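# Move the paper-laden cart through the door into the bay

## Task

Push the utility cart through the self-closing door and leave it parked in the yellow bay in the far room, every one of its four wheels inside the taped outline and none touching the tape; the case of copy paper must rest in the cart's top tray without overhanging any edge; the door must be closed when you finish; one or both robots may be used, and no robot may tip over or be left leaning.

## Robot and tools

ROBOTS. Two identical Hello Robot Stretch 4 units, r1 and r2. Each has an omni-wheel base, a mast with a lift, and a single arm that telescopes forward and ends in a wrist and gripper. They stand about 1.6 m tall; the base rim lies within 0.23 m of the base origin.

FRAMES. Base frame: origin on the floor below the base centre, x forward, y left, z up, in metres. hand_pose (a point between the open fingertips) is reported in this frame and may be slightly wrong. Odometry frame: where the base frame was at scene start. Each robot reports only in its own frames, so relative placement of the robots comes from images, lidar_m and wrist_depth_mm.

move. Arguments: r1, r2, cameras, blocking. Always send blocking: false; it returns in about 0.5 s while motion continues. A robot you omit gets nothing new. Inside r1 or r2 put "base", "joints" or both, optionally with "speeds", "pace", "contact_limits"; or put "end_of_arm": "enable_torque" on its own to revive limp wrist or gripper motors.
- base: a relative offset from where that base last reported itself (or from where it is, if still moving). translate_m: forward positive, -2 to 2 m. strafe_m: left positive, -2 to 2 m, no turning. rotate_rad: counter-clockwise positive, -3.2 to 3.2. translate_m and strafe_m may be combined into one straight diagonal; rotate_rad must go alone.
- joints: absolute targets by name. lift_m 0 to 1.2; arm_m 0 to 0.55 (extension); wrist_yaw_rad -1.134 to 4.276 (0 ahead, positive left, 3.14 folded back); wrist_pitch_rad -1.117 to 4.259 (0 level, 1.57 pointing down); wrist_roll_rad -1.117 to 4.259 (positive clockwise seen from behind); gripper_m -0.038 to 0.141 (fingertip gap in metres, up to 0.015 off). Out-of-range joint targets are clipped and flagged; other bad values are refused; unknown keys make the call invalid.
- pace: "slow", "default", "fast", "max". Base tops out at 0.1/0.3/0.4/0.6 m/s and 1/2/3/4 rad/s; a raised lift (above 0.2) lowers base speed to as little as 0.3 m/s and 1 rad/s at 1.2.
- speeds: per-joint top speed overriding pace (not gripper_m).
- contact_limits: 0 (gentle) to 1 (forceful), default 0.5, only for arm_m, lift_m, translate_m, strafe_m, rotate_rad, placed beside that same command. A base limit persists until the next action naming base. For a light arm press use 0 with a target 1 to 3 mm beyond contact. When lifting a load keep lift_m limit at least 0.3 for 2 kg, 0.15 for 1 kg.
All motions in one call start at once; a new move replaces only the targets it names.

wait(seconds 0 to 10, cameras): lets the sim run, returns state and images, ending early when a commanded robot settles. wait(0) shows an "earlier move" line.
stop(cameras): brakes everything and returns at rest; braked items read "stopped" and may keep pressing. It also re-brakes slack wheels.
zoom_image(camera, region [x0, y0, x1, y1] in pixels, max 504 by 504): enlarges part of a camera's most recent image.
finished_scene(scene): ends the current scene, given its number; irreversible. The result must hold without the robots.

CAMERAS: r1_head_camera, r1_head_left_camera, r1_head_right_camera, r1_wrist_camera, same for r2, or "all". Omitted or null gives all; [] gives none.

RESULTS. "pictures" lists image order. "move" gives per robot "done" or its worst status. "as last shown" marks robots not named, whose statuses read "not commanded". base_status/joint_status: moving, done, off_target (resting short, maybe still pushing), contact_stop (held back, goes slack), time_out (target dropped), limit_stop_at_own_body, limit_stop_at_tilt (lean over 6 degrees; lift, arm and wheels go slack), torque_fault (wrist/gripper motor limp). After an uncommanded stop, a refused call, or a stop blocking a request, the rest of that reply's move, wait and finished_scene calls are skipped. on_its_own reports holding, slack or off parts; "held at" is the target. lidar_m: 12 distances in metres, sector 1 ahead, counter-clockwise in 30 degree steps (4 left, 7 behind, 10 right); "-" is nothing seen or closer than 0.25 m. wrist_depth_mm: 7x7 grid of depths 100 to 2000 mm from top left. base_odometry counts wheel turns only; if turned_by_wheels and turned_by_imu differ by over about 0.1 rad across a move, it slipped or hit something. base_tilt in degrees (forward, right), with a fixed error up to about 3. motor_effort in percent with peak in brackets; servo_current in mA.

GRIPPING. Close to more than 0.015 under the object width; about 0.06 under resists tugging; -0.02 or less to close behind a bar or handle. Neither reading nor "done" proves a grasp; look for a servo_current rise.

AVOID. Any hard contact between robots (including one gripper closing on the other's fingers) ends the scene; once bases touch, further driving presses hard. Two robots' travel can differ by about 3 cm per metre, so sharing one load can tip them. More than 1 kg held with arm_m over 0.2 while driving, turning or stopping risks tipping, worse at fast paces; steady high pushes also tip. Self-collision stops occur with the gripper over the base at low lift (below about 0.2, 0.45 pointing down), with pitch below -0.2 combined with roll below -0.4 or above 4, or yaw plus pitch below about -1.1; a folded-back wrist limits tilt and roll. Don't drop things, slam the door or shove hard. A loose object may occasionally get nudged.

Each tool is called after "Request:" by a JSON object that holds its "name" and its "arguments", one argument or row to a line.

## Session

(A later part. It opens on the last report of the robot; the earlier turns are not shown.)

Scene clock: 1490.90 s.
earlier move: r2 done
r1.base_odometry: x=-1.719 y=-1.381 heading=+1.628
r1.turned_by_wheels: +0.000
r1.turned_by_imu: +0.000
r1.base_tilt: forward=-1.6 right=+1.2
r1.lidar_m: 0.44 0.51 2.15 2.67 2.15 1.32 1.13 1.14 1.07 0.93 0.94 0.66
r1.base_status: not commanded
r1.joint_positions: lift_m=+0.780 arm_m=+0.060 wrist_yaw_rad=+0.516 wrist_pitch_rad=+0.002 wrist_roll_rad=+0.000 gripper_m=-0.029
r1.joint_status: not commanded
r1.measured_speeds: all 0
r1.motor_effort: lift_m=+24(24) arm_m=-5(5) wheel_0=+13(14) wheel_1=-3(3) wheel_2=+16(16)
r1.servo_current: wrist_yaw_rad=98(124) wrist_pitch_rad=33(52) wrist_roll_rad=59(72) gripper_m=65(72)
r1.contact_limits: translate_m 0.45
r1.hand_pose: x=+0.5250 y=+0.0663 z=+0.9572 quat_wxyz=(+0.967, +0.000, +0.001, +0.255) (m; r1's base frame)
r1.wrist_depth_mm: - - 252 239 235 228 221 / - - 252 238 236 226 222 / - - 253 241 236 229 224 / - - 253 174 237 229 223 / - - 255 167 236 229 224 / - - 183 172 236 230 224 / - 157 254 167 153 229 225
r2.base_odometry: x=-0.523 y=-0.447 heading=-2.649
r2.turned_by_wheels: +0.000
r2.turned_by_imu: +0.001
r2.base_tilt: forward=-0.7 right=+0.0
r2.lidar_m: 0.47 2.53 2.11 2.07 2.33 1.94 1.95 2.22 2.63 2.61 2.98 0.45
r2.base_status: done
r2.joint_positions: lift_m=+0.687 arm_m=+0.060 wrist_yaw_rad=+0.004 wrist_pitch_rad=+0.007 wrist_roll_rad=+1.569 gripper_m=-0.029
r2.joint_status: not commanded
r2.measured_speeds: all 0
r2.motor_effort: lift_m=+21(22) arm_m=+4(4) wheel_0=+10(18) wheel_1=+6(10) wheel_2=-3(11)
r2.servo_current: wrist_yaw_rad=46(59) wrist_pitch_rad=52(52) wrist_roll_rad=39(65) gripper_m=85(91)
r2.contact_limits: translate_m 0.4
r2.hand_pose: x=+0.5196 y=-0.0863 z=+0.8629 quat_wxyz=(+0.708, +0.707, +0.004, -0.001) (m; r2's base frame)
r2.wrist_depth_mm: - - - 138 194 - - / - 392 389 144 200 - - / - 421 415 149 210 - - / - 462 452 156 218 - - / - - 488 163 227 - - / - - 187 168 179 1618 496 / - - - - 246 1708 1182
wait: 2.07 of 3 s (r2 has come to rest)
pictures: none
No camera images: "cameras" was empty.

Request:
{"name": "move", "arguments": {
  "blocking": false,
  "r2": {"base": {"strafe_m": 0.1}, "pace": "slow", "contact_limits": {"strafe_m": 0.4}},
  "cameras": []
}}

Request:
{"name": "wait", "arguments": {
  "seconds": 4,
  "cameras": []
}}

Request:
{"name": "move", "arguments": {
  "blocking": false,
  "r2": {"base": {"translate_m": 0.18, "strafe_m": -0.055}, "pace": "slow", "contact_limits": {"translate_m": 0.4}},
  "cameras": []
}}

Request:
{"name": "wait", "arguments": {
  "seconds": 3.5,
  "cameras": ["r2_head_right_camera"]
}}

Scene clock: 1502.97 s.
move: r2 moving
r1: as last shown
r1.lidar_m: 0.45 0.47 2.16 2.68 2.20 1.33 1.13 1.12 1.05 0.93 0.94 0.68
r1.motor_effort: lift_m=+24(24) arm_m=-5(5) wheel_0=+14(14) wheel_1=-2(3) wheel_2=+16(16)
r1.servo_current: wrist_yaw_rad=65(104) wrist_pitch_rad=46(46) wrist_roll_rad=46(52) gripper_m=59(78)
r1.contact_limits: translate_m 0.45
r1.wrist_depth_mm: - - 251 240 235 227 221 / - - 253 241 236 228 223 / - - 253 241 236 229 222 / - - 253 174 236 229 224 / - - 254 167 238 229 224 / - - 183 171 236 231 225 / - 156 254 165 153 229 225
r2.base_odometry: x=-0.516 y=-0.459 heading=-2.649
r2.turned_by_wheels: +0.000
r2.turned_by_imu: +0.000
r2.base_tilt: forward=-0.6 right=+0.1
r2.lidar_m: 0.47 2.52 2.10 2.08 2.32 1.94 1.95 2.24 2.63 2.62 3.01 0.45
r2.base_status: strafe_m moving
r2.joint_positions: lift_m=+0.687 arm_m=+0.060 wrist_yaw_rad=+0.003 wrist_pitch_rad=+0.007 wrist_roll_rad=+1.569 gripper_m=-0.029
r2.joint_status: not commanded
r2.measured_speeds: translate_m=+0.000 strafe_m=+0.057 rotate_rad=+0.000 lift_m=+0.000 arm_m=+0.000 wrist_yaw_rad=-0.016 wrist_pitch_rad=+0.000 wrist_roll_rad=+0.000
r2.motor_effort: lift_m=+21(21) arm_m=+4(4) wheel_0=-10(12) wheel_1=+6(10) wheel_2=+1(3)
r2.servo_current: wrist_yaw_rad=46(52) wrist_pitch_rad=46(59) wrist_roll_rad=52(65) gripper_m=85(98)
r2.contact_limits: strafe_m 0.4
r2.hand_pose: x=+0.5195 y=-0.0867 z=+0.8629 quat_wxyz=(+0.708, +0.707, +0.003, -0.002) (m; r2's base frame)
r2.wrist_depth_mm: - - - 141 196 - - / - 397 389 146 204 - - / - 424 421 150 211 - - / - 462 452 157 219 831 - / - - 488 165 228 - - / - - 186 169 179 1464 500 / - - - - 246 1537 1098
pictures: none
No camera images: "cameras" was empty.

Scene clock: 1504.63 s.
earlier move: r2 done
r1.base_odometry: x=-1.719 y=-1.381 heading=+1.628
r1.turned_by_wheels: +0.000
r1.turned_by_imu: +0.000
r1.base_tilt: forward=-1.5 right=+1.2
r1.lidar_m: 0.44 0.52 2.20 3.12 2.17 1.27 1.13 1.13 1.06 0.94 0.93 0.67
r1.base_status: not commanded
r1.joint_positions: lift_m=+0.780 arm_m=+0.060 wrist_yaw_rad=+0.516 wrist_pitch_rad=+0.002 wrist_roll_rad=+0.000 gripper_m=-0.029
r1.joint_status: not commanded
r1.measured_speeds: all 0
r1.motor_effort: lift_m=+24(24) arm_m=-5(5) wheel_0=+13(14) wheel_1=-2(3) wheel_2=+16(16)
r1.servo_current: wrist_yaw_rad=78(124) wrist_pitch_rad=39(52) wrist_roll_rad=39(72) gripper_m=72(78)
r1.contact_limits: translate_m 0.45
r1.hand_pose: x=+0.5250 y=+0.0663 z=+0.9572 quat_wxyz=(+0.967, +0.000, +0.001, +0.255) (m; r1's base frame)
r1.wrist_depth_mm: - - 251 238 235 228 221 / - - 252 240 236 229 223 / - - 252 240 236 229 223 / - - 255 174 236 229 224 / - - 254 167 236 229 225 / - - 182 172 236 230 224 / - 157 254 166 152 229 225
r2.base_odometry: x=-0.476 y=-0.534 heading=-2.649
r2.turned_by_wheels: +0.000
r2.turned_by_imu: -0.001
r2.base_tilt: forward=-0.6 right=+0.1
r2.lidar_m: 0.46 2.41 2.01 2.00 2.29 1.92 1.93 2.17 2.73 2.72 3.09 0.46
r2.base_status: done
r2.joint_positions: lift_m=+0.687 arm_m=+0.060 wrist_yaw_rad=-0.005 wrist_pitch_rad=+0.007 wrist_roll_rad=+1.569 gripper_m=-0.029
r2.joint_status: not commanded
r2.measured_speeds: all 0
r2.motor_effort: lift_m=+21(22) arm_m=+4(4) wheel_0=-9(16) wheel_1=+2(10) wheel_2=+0(3)
r2.servo_current: wrist_yaw_rad=46(59) wrist_pitch_rad=52(59) wrist_roll_rad=46(65) gripper_m=85(98)
r2.contact_limits: strafe_m 0.4
r2.hand_pose: x=+0.5188 y=-0.0890 z=+0.8629 quat_wxyz=(+0.708, +0.707, +0.001, -0.004) (m; r2's base frame)
r2.wrist_depth_mm: - 384 377 - 182 - - / - 384 387 132 191 - - / - 427 418 141 204 - - / - 473 462 150 215 - - / - - 512 159 226 1808 - / - - 187 167 178 1464 480 / - - - - - 1708 1160
wait: 1.67 of 4 s (r2 has come to rest)
pictures: none
No camera images: "cameras" was empty.

Scene clock: 1505.13 s.
move: r2 moving
r1: as last shown
r1.base_tilt: forward=-1.6 right=+1.2
r1.lidar_m: 0.43 0.52 2.18 3.10 2.13 1.28 1.13 1.13 1.06 0.93 0.93 0.64
r1.motor_effort: lift_m=+24(24) arm_m=-5(5) wheel_0=+13(14) wheel_1=-3(3) wheel_2=+16(16)
r1.servo_current: wrist_yaw_rad=78(111) wrist_pitch_rad=39(46) wrist_roll_rad=65(65) gripper_m=65(78)
r1.contact_limits: translate_m 0.45
r1.wrist_depth_mm: - - 251 237 235 227 222 / - - 252 240 235 228 222 / - - 252 239 236 229 223 / - - 254 174 237 229 224 / - - 254 167 237 229 224 / - - 182 172 235 229 225 / - 157 255 166 153 228 225
r2.base_odometry: x=-0.488 y=-0.537 heading=-2.649
r2.turned_by_wheels: +0.000
r2.turned_by_imu: +0.001
r2.base_tilt: forward=-0.7 right=+0.0
r2.lidar_m: 0.48 2.40 2.01 1.97 2.31 1.93 1.91 2.19 2.71 2.71 3.07 0.45
r2.base_status: translate_m moving; strafe_m moving
r2.joint_positions: lift_m=+0.687 arm_m=+0.060 wrist_yaw_rad=-0.004 wrist_pitch_rad=+0.007 wrist_roll_rad=+1.569 gripper_m=-0.029
r2.joint_status: not commanded
r2.measured_speeds: translate_m=+0.049 strafe_m=-0.014 rotate_rad=+0.005 lift_m=+0.000 arm_m=+0.000 wrist_yaw_rad=+0.034 wrist_pitch_rad=+0.000 wrist_roll_rad=+0.000
r2.motor_effort: lift_m=+21(22) arm_m=+4(4) wheel_0=+11(11) wheel_1=+6(6) wheel_2=-15(15)
r2.servo_current: wrist_yaw_rad=46(59) wrist_pitch_rad=59(59) wrist_roll_rad=46(59) gripper_m=91(98)
r2.contact_limits: translate_m 0.4
r2.hand_pose: x=+0.5189 y=-0.0886 z=+0.8629 quat_wxyz=(+0.708, +0.707, +0.001, -0.004) (m; r2's base frame)
r2.wrist_depth_mm: - 364 364 123 179 - - / - 379 384 128 187 - - / - 424 418 136 198 - - / - 477 462 144 209 - - / - - 512 153 223 1808 - / - - 187 164 179 1499 480 / - - - - - 1537 1182
pictures: none
No camera images: "cameras" was empty.

Scene clock: 1507.77 s.
earlier move: r2 done
r1.base_odometry: x=-1.719 y=-1.381 heading=+1.628
r1.turned_by_wheels: +0.000
r1.turned_by_imu: +0.000
r1.base_tilt: forward=-1.5 right=+1.2
r1.lidar_m: 0.44 0.50 2.06 2.97 2.16 1.32 1.12 1.14 1.08 0.94 0.95 0.69
r1.base_status: not commanded
r1.joint_positions: lift_m=+0.780 arm_m=+0.060 wrist_yaw_rad=+0.516 wrist_pitch_rad=+0.002 wrist_roll_rad=+0.000 gripper_m=-0.029
r1.joint_status: not commanded
r1.measured_speeds: all 0
r1.motor_effort: lift_m=+24(24) arm_m=-5(5) wheel_0=+14(14) wheel_1=-3(3) wheel_2=+16(16)
r1.servo_current: wrist_yaw_rad=78(117) wrist_pitch_rad=39(52) wrist_roll_rad=65(65) gripper_m=59(78)
r1.contact_limits: translate_m 0.45
r1.hand_pose: x=+0.5250 y=+0.0663 z=+0.9572 quat_wxyz=(+0.967, +0.000, +0.001, +0.255) (m; r1's base frame)
r1.wrist_depth_mm: - - 250 238 234 227 222 / - - 251 239 236 227 222 / - - 252 240 236 228 223 / - - 254 174 236 230 223 / - - 254 167 237 229 225 / - - 183 172 236 230 224 / - 157 254 166 153 228 225
r2.base_odometry: x=-0.660 y=-0.571 heading=-2.649
r2.turned_by_wheels: +0.000
r2.turned_by_imu: +0.002
r2.base_tilt: forward=-0.7 right=+0.1
r2.lidar_m: 0.45 2.44 2.02 2.02 2.34 2.12 2.12 2.41 2.69 2.69 3.03 0.45
r2.base_status: done
r2.joint_positions: lift_m=+0.687 arm_m=+0.060 wrist_yaw_rad=+0.004 wrist_pitch_rad=+0.007 wrist_roll_rad=+1.569 gripper_m=-0.029
r2.joint_status: not commanded
r2.measured_speeds: all 0
r2.motor_effort: lift_m=+21(22) arm_m=+4(4) wheel_0=+10(15) wheel_1=+5(9) wheel_2=-4(15)
r2.servo_current: wrist_yaw_rad=46(59) wrist_pitch_rad=46(59) wrist_roll_rad=65(65) gripper_m=78(98)
r2.contact_limits: translate_m 0.4
r2.hand_pose: x=+0.5196 y=-0.0862 z=+0.8629 quat_wxyz=(+0.708, +0.707, +0.004, -0.001) (m; r2's base frame)
r2.wrist_depth_mm: - - - 132 187 - - / - 384 389 138 195 759 - / - 421 418 145 207 - - / - 473 452 153 217 - - / - - 500 160 226 - - / - - 186 169 178 1576 504 / - - - - - 1756 1160
wait: 2.63 of 3.5 s (r2 has come to rest)
pictures: r2_head_right_camera
Images, in order (width x height): r2_head_right_camera 420x672.

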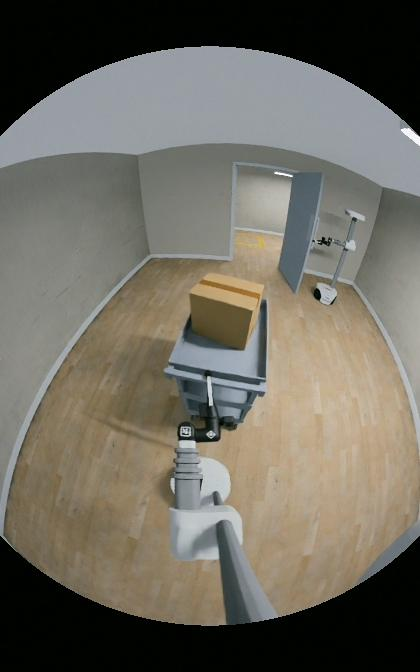

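Request:
{"name": "move", "arguments": {
  "blocking": false,
  "r2": {"base": {"strafe_m": 0.13}, "pace": "slow", "contact_limits": {"strafe_m": 0.4}},
  "cameras": []
}}

Request:
{"name": "wait", "arguments": {
  "seconds": 4,
  "cameras": []
}}

Request:
{"name": "move", "arguments": {
  "blocking": false,
  "r2": {"base": {"translate_m": 0.2, "strafe_m": -0.09}, "pace": "slow", "contact_limits": {"translate_m": 0.4}},
  "cameras": []
}}

Request:
{"name": "wait", "arguments": {
  "seconds": 4,
  "cameras": ["r2_head_right_camera"]
}}

Scene clock: 1515.23 s.
move: r2 moving
r1: as last shown
r1.base_tilt: forward=-1.6 right=+1.2
r1.lidar_m: 0.45 0.50 2.06 2.99 2.15 1.32 1.12 1.14 1.09 0.92 0.94 0.67
r1.motor_effort: lift_m=+24(24) arm_m=-5(5) wheel_0=+13(14) wheel_1=-2(3) wheel_2=+16(16)
r1.servo_current: wrist_yaw_rad=78(104) wrist_pitch_rad=33(46) wrist_roll_rad=46(52) gripper_m=65(72)
r1.contact_limits: translate_m 0.45
r1.wrist_depth_mm: - - 251 238 234 227 221 / - - 251 240 236 227 222 / - - 253 240 236 229 224 / - - 254 173 236 229 223 / - - 254 167 237 229 224 / - - 183 171 236 231 224 / - 157 254 166 152 229 226
r2.base_odometry: x=-0.653 y=-0.584 heading=-2.649
r2.turned_by_wheels: +0.000
r2.turned_by_imu: +0.000
r2.base_tilt: forward=-0.6 right=+0.1
r2.lidar_m: 0.48 2.42 2.03 2.00 2.31 2.11 2.10 2.38 2.72 2.73 3.01 0.45
r2.base_status: strafe_m moving
r2.joint_positions: lift_m=+0.687 arm_m=+0.060 wrist_yaw_rad=+0.002 wrist_pitch_rad=+0.007 wrist_roll_rad=+1.569 gripper_m=-0.029
r2.joint_status: not commanded
r2.measured_speeds: translate_m=+0.001 strafe_m=+0.057 rotate_rad=-0.003 lift_m=+0.000 arm_m=+0.000 wrist_yaw_rad=-0.025 wrist_pitch_rad=+0.000 wrist_roll_rad=+0.000
r2.motor_effort: lift_m=+21(21) arm_m=+4(4) wheel_0=-11(11) wheel_1=+8(8) wheel_2=+0(5)
r2.servo_current: wrist_yaw_rad=59(59) wrist_pitch_rad=46(52) wrist_roll_rad=46(52) gripper_m=85(98)
r2.contact_limits: strafe_m 0.4
r2.hand_pose: x=+0.5195 y=-0.0868 z=+0.8629 quat_wxyz=(+0.708, +0.707, +0.003, -0.002) (m; r2's base frame)
r2.wrist_depth_mm: - - - 136 191 - - / - 387 394 142 199 - - / - 424 418 148 208 - - / - 469 452 154 216 - - / - - 492 162 227 - - / - - 186 168 179 1464 492 / - - - - - 1576 1098
pictures: none
No camera images: "cameras" was empty.

Scene clock: 1517.20 s.
earlier move: r2 done
r1.base_odometry: x=-1.719 y=-1.381 heading=+1.628
r1.turned_by_wheels: +0.000
r1.turned_by_imu: +0.000
r1.base_tilt: forward=-1.6 right=+1.2
r1.lidar_m: 0.45 0.53 2.14 3.21 2.18 1.29 1.13 1.13 1.07 0.94 0.93 0.68
r1.base_status: not commanded
r1.joint_positions: lift_m=+0.780 arm_m=+0.060 wrist_yaw_rad=+0.516 wrist_pitch_rad=+0.002 wrist_roll_rad=+0.000 gripper_m=-0.029
r1.joint_status: not commanded
r1.measured_speeds: all 0
r1.motor_effort: lift_m=+24(24) arm_m=-5(5) wheel_0=+13(14) wheel_1=-3(3) wheel_2=+16(16)
r1.servo_current: wrist_yaw_rad=91(117) wrist_pitch_rad=46(52) wrist_roll_rad=59(72) gripper_m=65(72)
r1.contact_limits: translate_m 0.45
r1.hand_pose: x=+0.5250 y=+0.0663 z=+0.9572 quat_wxyz=(+0.967, +0.000, +0.001, +0.255) (m; r1's base frame)
r1.wrist_depth_mm: - - 251 239 235 228 221 / - - 251 240 236 228 222 / - - 253 240 236 229 223 / - - 253 174 236 229 224 / - - 254 167 237 229 224 / - - 183 171 236 230 225 / - 157 253 166 152 229 225
r2.base_odometry: x=-0.599 y=-0.685 heading=-2.649
r2.turned_by_wheels: +0.000
r2.turned_by_imu: -0.001
r2.base_tilt: forward=-0.6 right=+0.1
r2.lidar_m: 0.52 2.29 1.87 1.88 2.17 2.09 2.10 2.36 2.84 2.82 3.04 0.44
r2.base_status: done
r2.joint_positions: lift_m=+0.687 arm_m=+0.060 wrist_yaw_rad=-0.005 wrist_pitch_rad=+0.007 wrist_roll_rad=+1.569 gripper_m=-0.029
r2.joint_status: not commanded
r2.measured_speeds: all 0
r2.motor_effort: lift_m=+21(22) arm_m=+4(4) wheel_0=-8(19) wheel_1=+3(8) wheel_2=+0(5)
r2.servo_current: wrist_yaw_rad=46(65) wrist_pitch_rad=46(59) wrist_roll_rad=52(59) gripper_m=85(98)
r2.contact_limits: strafe_m 0.4
r2.hand_pose: x=+0.5188 y=-0.0890 z=+0.8629 quat_wxyz=(+0.708, +0.707, +0.001, -0.004) (m; r2's base frame)
r2.wrist_depth_mm: - 351 347 114 170 - - / - 379 382 123 181 - - / - 430 424 131 193 - - / - 500 473 140 208 - - / - - - 151 224 1708 - / - - 186 167 178 1464 469 / - - - - - 1708 1160
wait: 1.97 of 4 s (r2 has come to rest)
pictures: none
No camera images: "cameras" was empty.

Scene clock: 1517.70 s.
move: r2 moving
r1: as last shown
r1.lidar_m: 0.46 0.52 2.11 3.23 2.19 1.29 1.12 1.12 1.08 0.93 0.93 0.68
r1.motor_effort: lift_m=+24(24) arm_m=-5(5) wheel_0=+14(14) wheel_1=-3(3) wheel_2=+16(16)
r1.servo_current: wrist_yaw_rad=104(104) wrist_pitch_rad=46(46) wrist_roll_rad=39(59) gripper_m=65(65)
r1.contact_limits: translate_m 0.45
r1.wrist_depth_mm: - - 251 238 235 226 222 / - - 251 239 236 227 223 / - - 253 241 236 229 224 / - - 255 174 236 229 223 / - - 254 167 237 229 224 / - - 182 171 236 230 224 / - 156 255 165 152 229 225
r2.base_odometry: x=-0.612 y=-0.686 heading=-2.648
r2.turned_by_wheels: +0.001
r2.turned_by_imu: +0.001
r2.base_tilt: forward=-0.7 right=+0.1
r2.lidar_m: 0.48 2.29 1.88 1.88 2.20 2.08 2.10 2.40 2.84 2.83 3.03 0.44
r2.base_status: translate_m moving; strafe_m moving
r2.joint_positions: lift_m=+0.687 arm_m=+0.060 wrist_yaw_rad=-0.004 wrist_pitch_rad=+0.007 wrist_roll_rad=+1.569 gripper_m=-0.029
r2.joint_status: not commanded
r2.measured_speeds: translate_m=+0.048 strafe_m=-0.021 rotate_rad=+0.002 lift_m=+0.000 arm_m=+0.000 wrist_yaw_rad=+0.033 wrist_pitch_rad=+0.000 wrist_roll_rad=+0.000
r2.motor_effort: lift_m=+21(22) arm_m=+4(4) wheel_0=+13(13) wheel_1=+6(7) wheel_2=-14(14)
r2.servo_current: wrist_yaw_rad=52(65) wrist_pitch_rad=52(52) wrist_roll_rad=59(59) gripper_m=85(91)
r2.contact_limits: translate_m 0.4
r2.hand_pose: x=+0.5189 y=-0.0886 z=+0.8629 quat_wxyz=(+0.708, +0.707, +0.001, -0.004) (m; r2's base frame)
r2.wrist_depth_mm: - 343 343 108 165 - - / - 379 377 119 176 - - / - 430 421 125 189 - - / - 492 477 135 203 - - / - - - 146 220 1708 - / - - 186 160 179 1499 469 / - - - - - 1576 1160
pictures: none
No camera images: "cameras" was empty.

Scene clock: 1520.60 s.
earlier move: r2 done
r1.base_odometry: x=-1.719 y=-1.381 heading=+1.628
r1.turned_by_wheels: +0.000
r1.turned_by_imu: +0.000
r1.base_tilt: forward=-1.5 right=+1.2
r1.lidar_m: 0.47 0.52 1.97 4.84 2.20 1.29 1.12 1.12 1.08 0.94 0.93 0.66
r1.base_status: not commanded
r1.joint_positions: lift_m=+0.780 arm_m=+0.060 wrist_yaw_rad=+0.516 wrist_pitch_rad=+0.002 wrist_roll_rad=+0.000 gripper_m=-0.029
r1.joint_status: not commanded
r1.measured_speeds: all 0
r1.motor_effort: lift_m=+24(24) arm_m=-5(5) wheel_0=+13(14) wheel_1=-2(3) wheel_2=+16(16)
r1.servo_current: wrist_yaw_rad=98(117) wrist_pitch_rad=39(52) wrist_roll_rad=39(65) gripper_m=65(72)
r1.contact_limits: translate_m 0.45
r1.hand_pose: x=+0.5250 y=+0.0663 z=+0.9572 quat_wxyz=(+0.967, +0.000, +0.001, +0.255) (m; r1's base frame)
r1.wrist_depth_mm: - - 250 238 235 228 221 / - - 252 239 236 228 221 / - - 252 240 236 229 224 / 1808 - 253 174 236 229 224 / 1863 - 254 167 236 228 224 / - - 183 171 235 229 224 / - 151 254 166 153 229 226
r2.base_odometry: x=-0.817 y=-0.701 heading=-2.648
r2.turned_by_wheels: +0.000
r2.turned_by_imu: +0.003
r2.base_tilt: forward=-0.6 right=+0.1
r2.lidar_m: 0.48 2.35 1.94 1.94 2.22 2.30 2.31 2.65 2.80 2.80 2.82 0.45
r2.base_status: done
r2.joint_positions: lift_m=+0.687 arm_m=+0.060 wrist_yaw_rad=+0.005 wrist_pitch_rad=+0.007 wrist_roll_rad=+1.569 gripper_m=-0.029
r2.joint_status: not commanded
r2.measured_speeds: all 0
r2.motor_effort: lift_m=+21(22) arm_m=+4(4) wheel_0=+9(17) wheel_1=+6(9) wheel_2=-2(16)
r2.servo_current: wrist_yaw_rad=52(65) wrist_pitch_rad=46(59) wrist_roll_rad=52(59) gripper_m=78(91)
r2.contact_limits: translate_m 0.4
r2.hand_pose: x=+0.5197 y=-0.0860 z=+0.8629 quat_wxyz=(+0.708, +0.707, +0.004, -0.001) (m; r2's base frame)
r2.wrist_depth_mm: - 424 413 - 180 - - / - 382 384 130 190 - - / - 424 418 138 202 - - / - 477 459 147 213 - - / - - 504 156 224 1808 - / - - 187 167 178 1499 488 / - - - - - 1661 1160
wait: 2.90 of 4 s (r2 has come to rest)
pictures: r2_head_right_camera
Images, in order (width x height): r2_head_right_camera 420x672.

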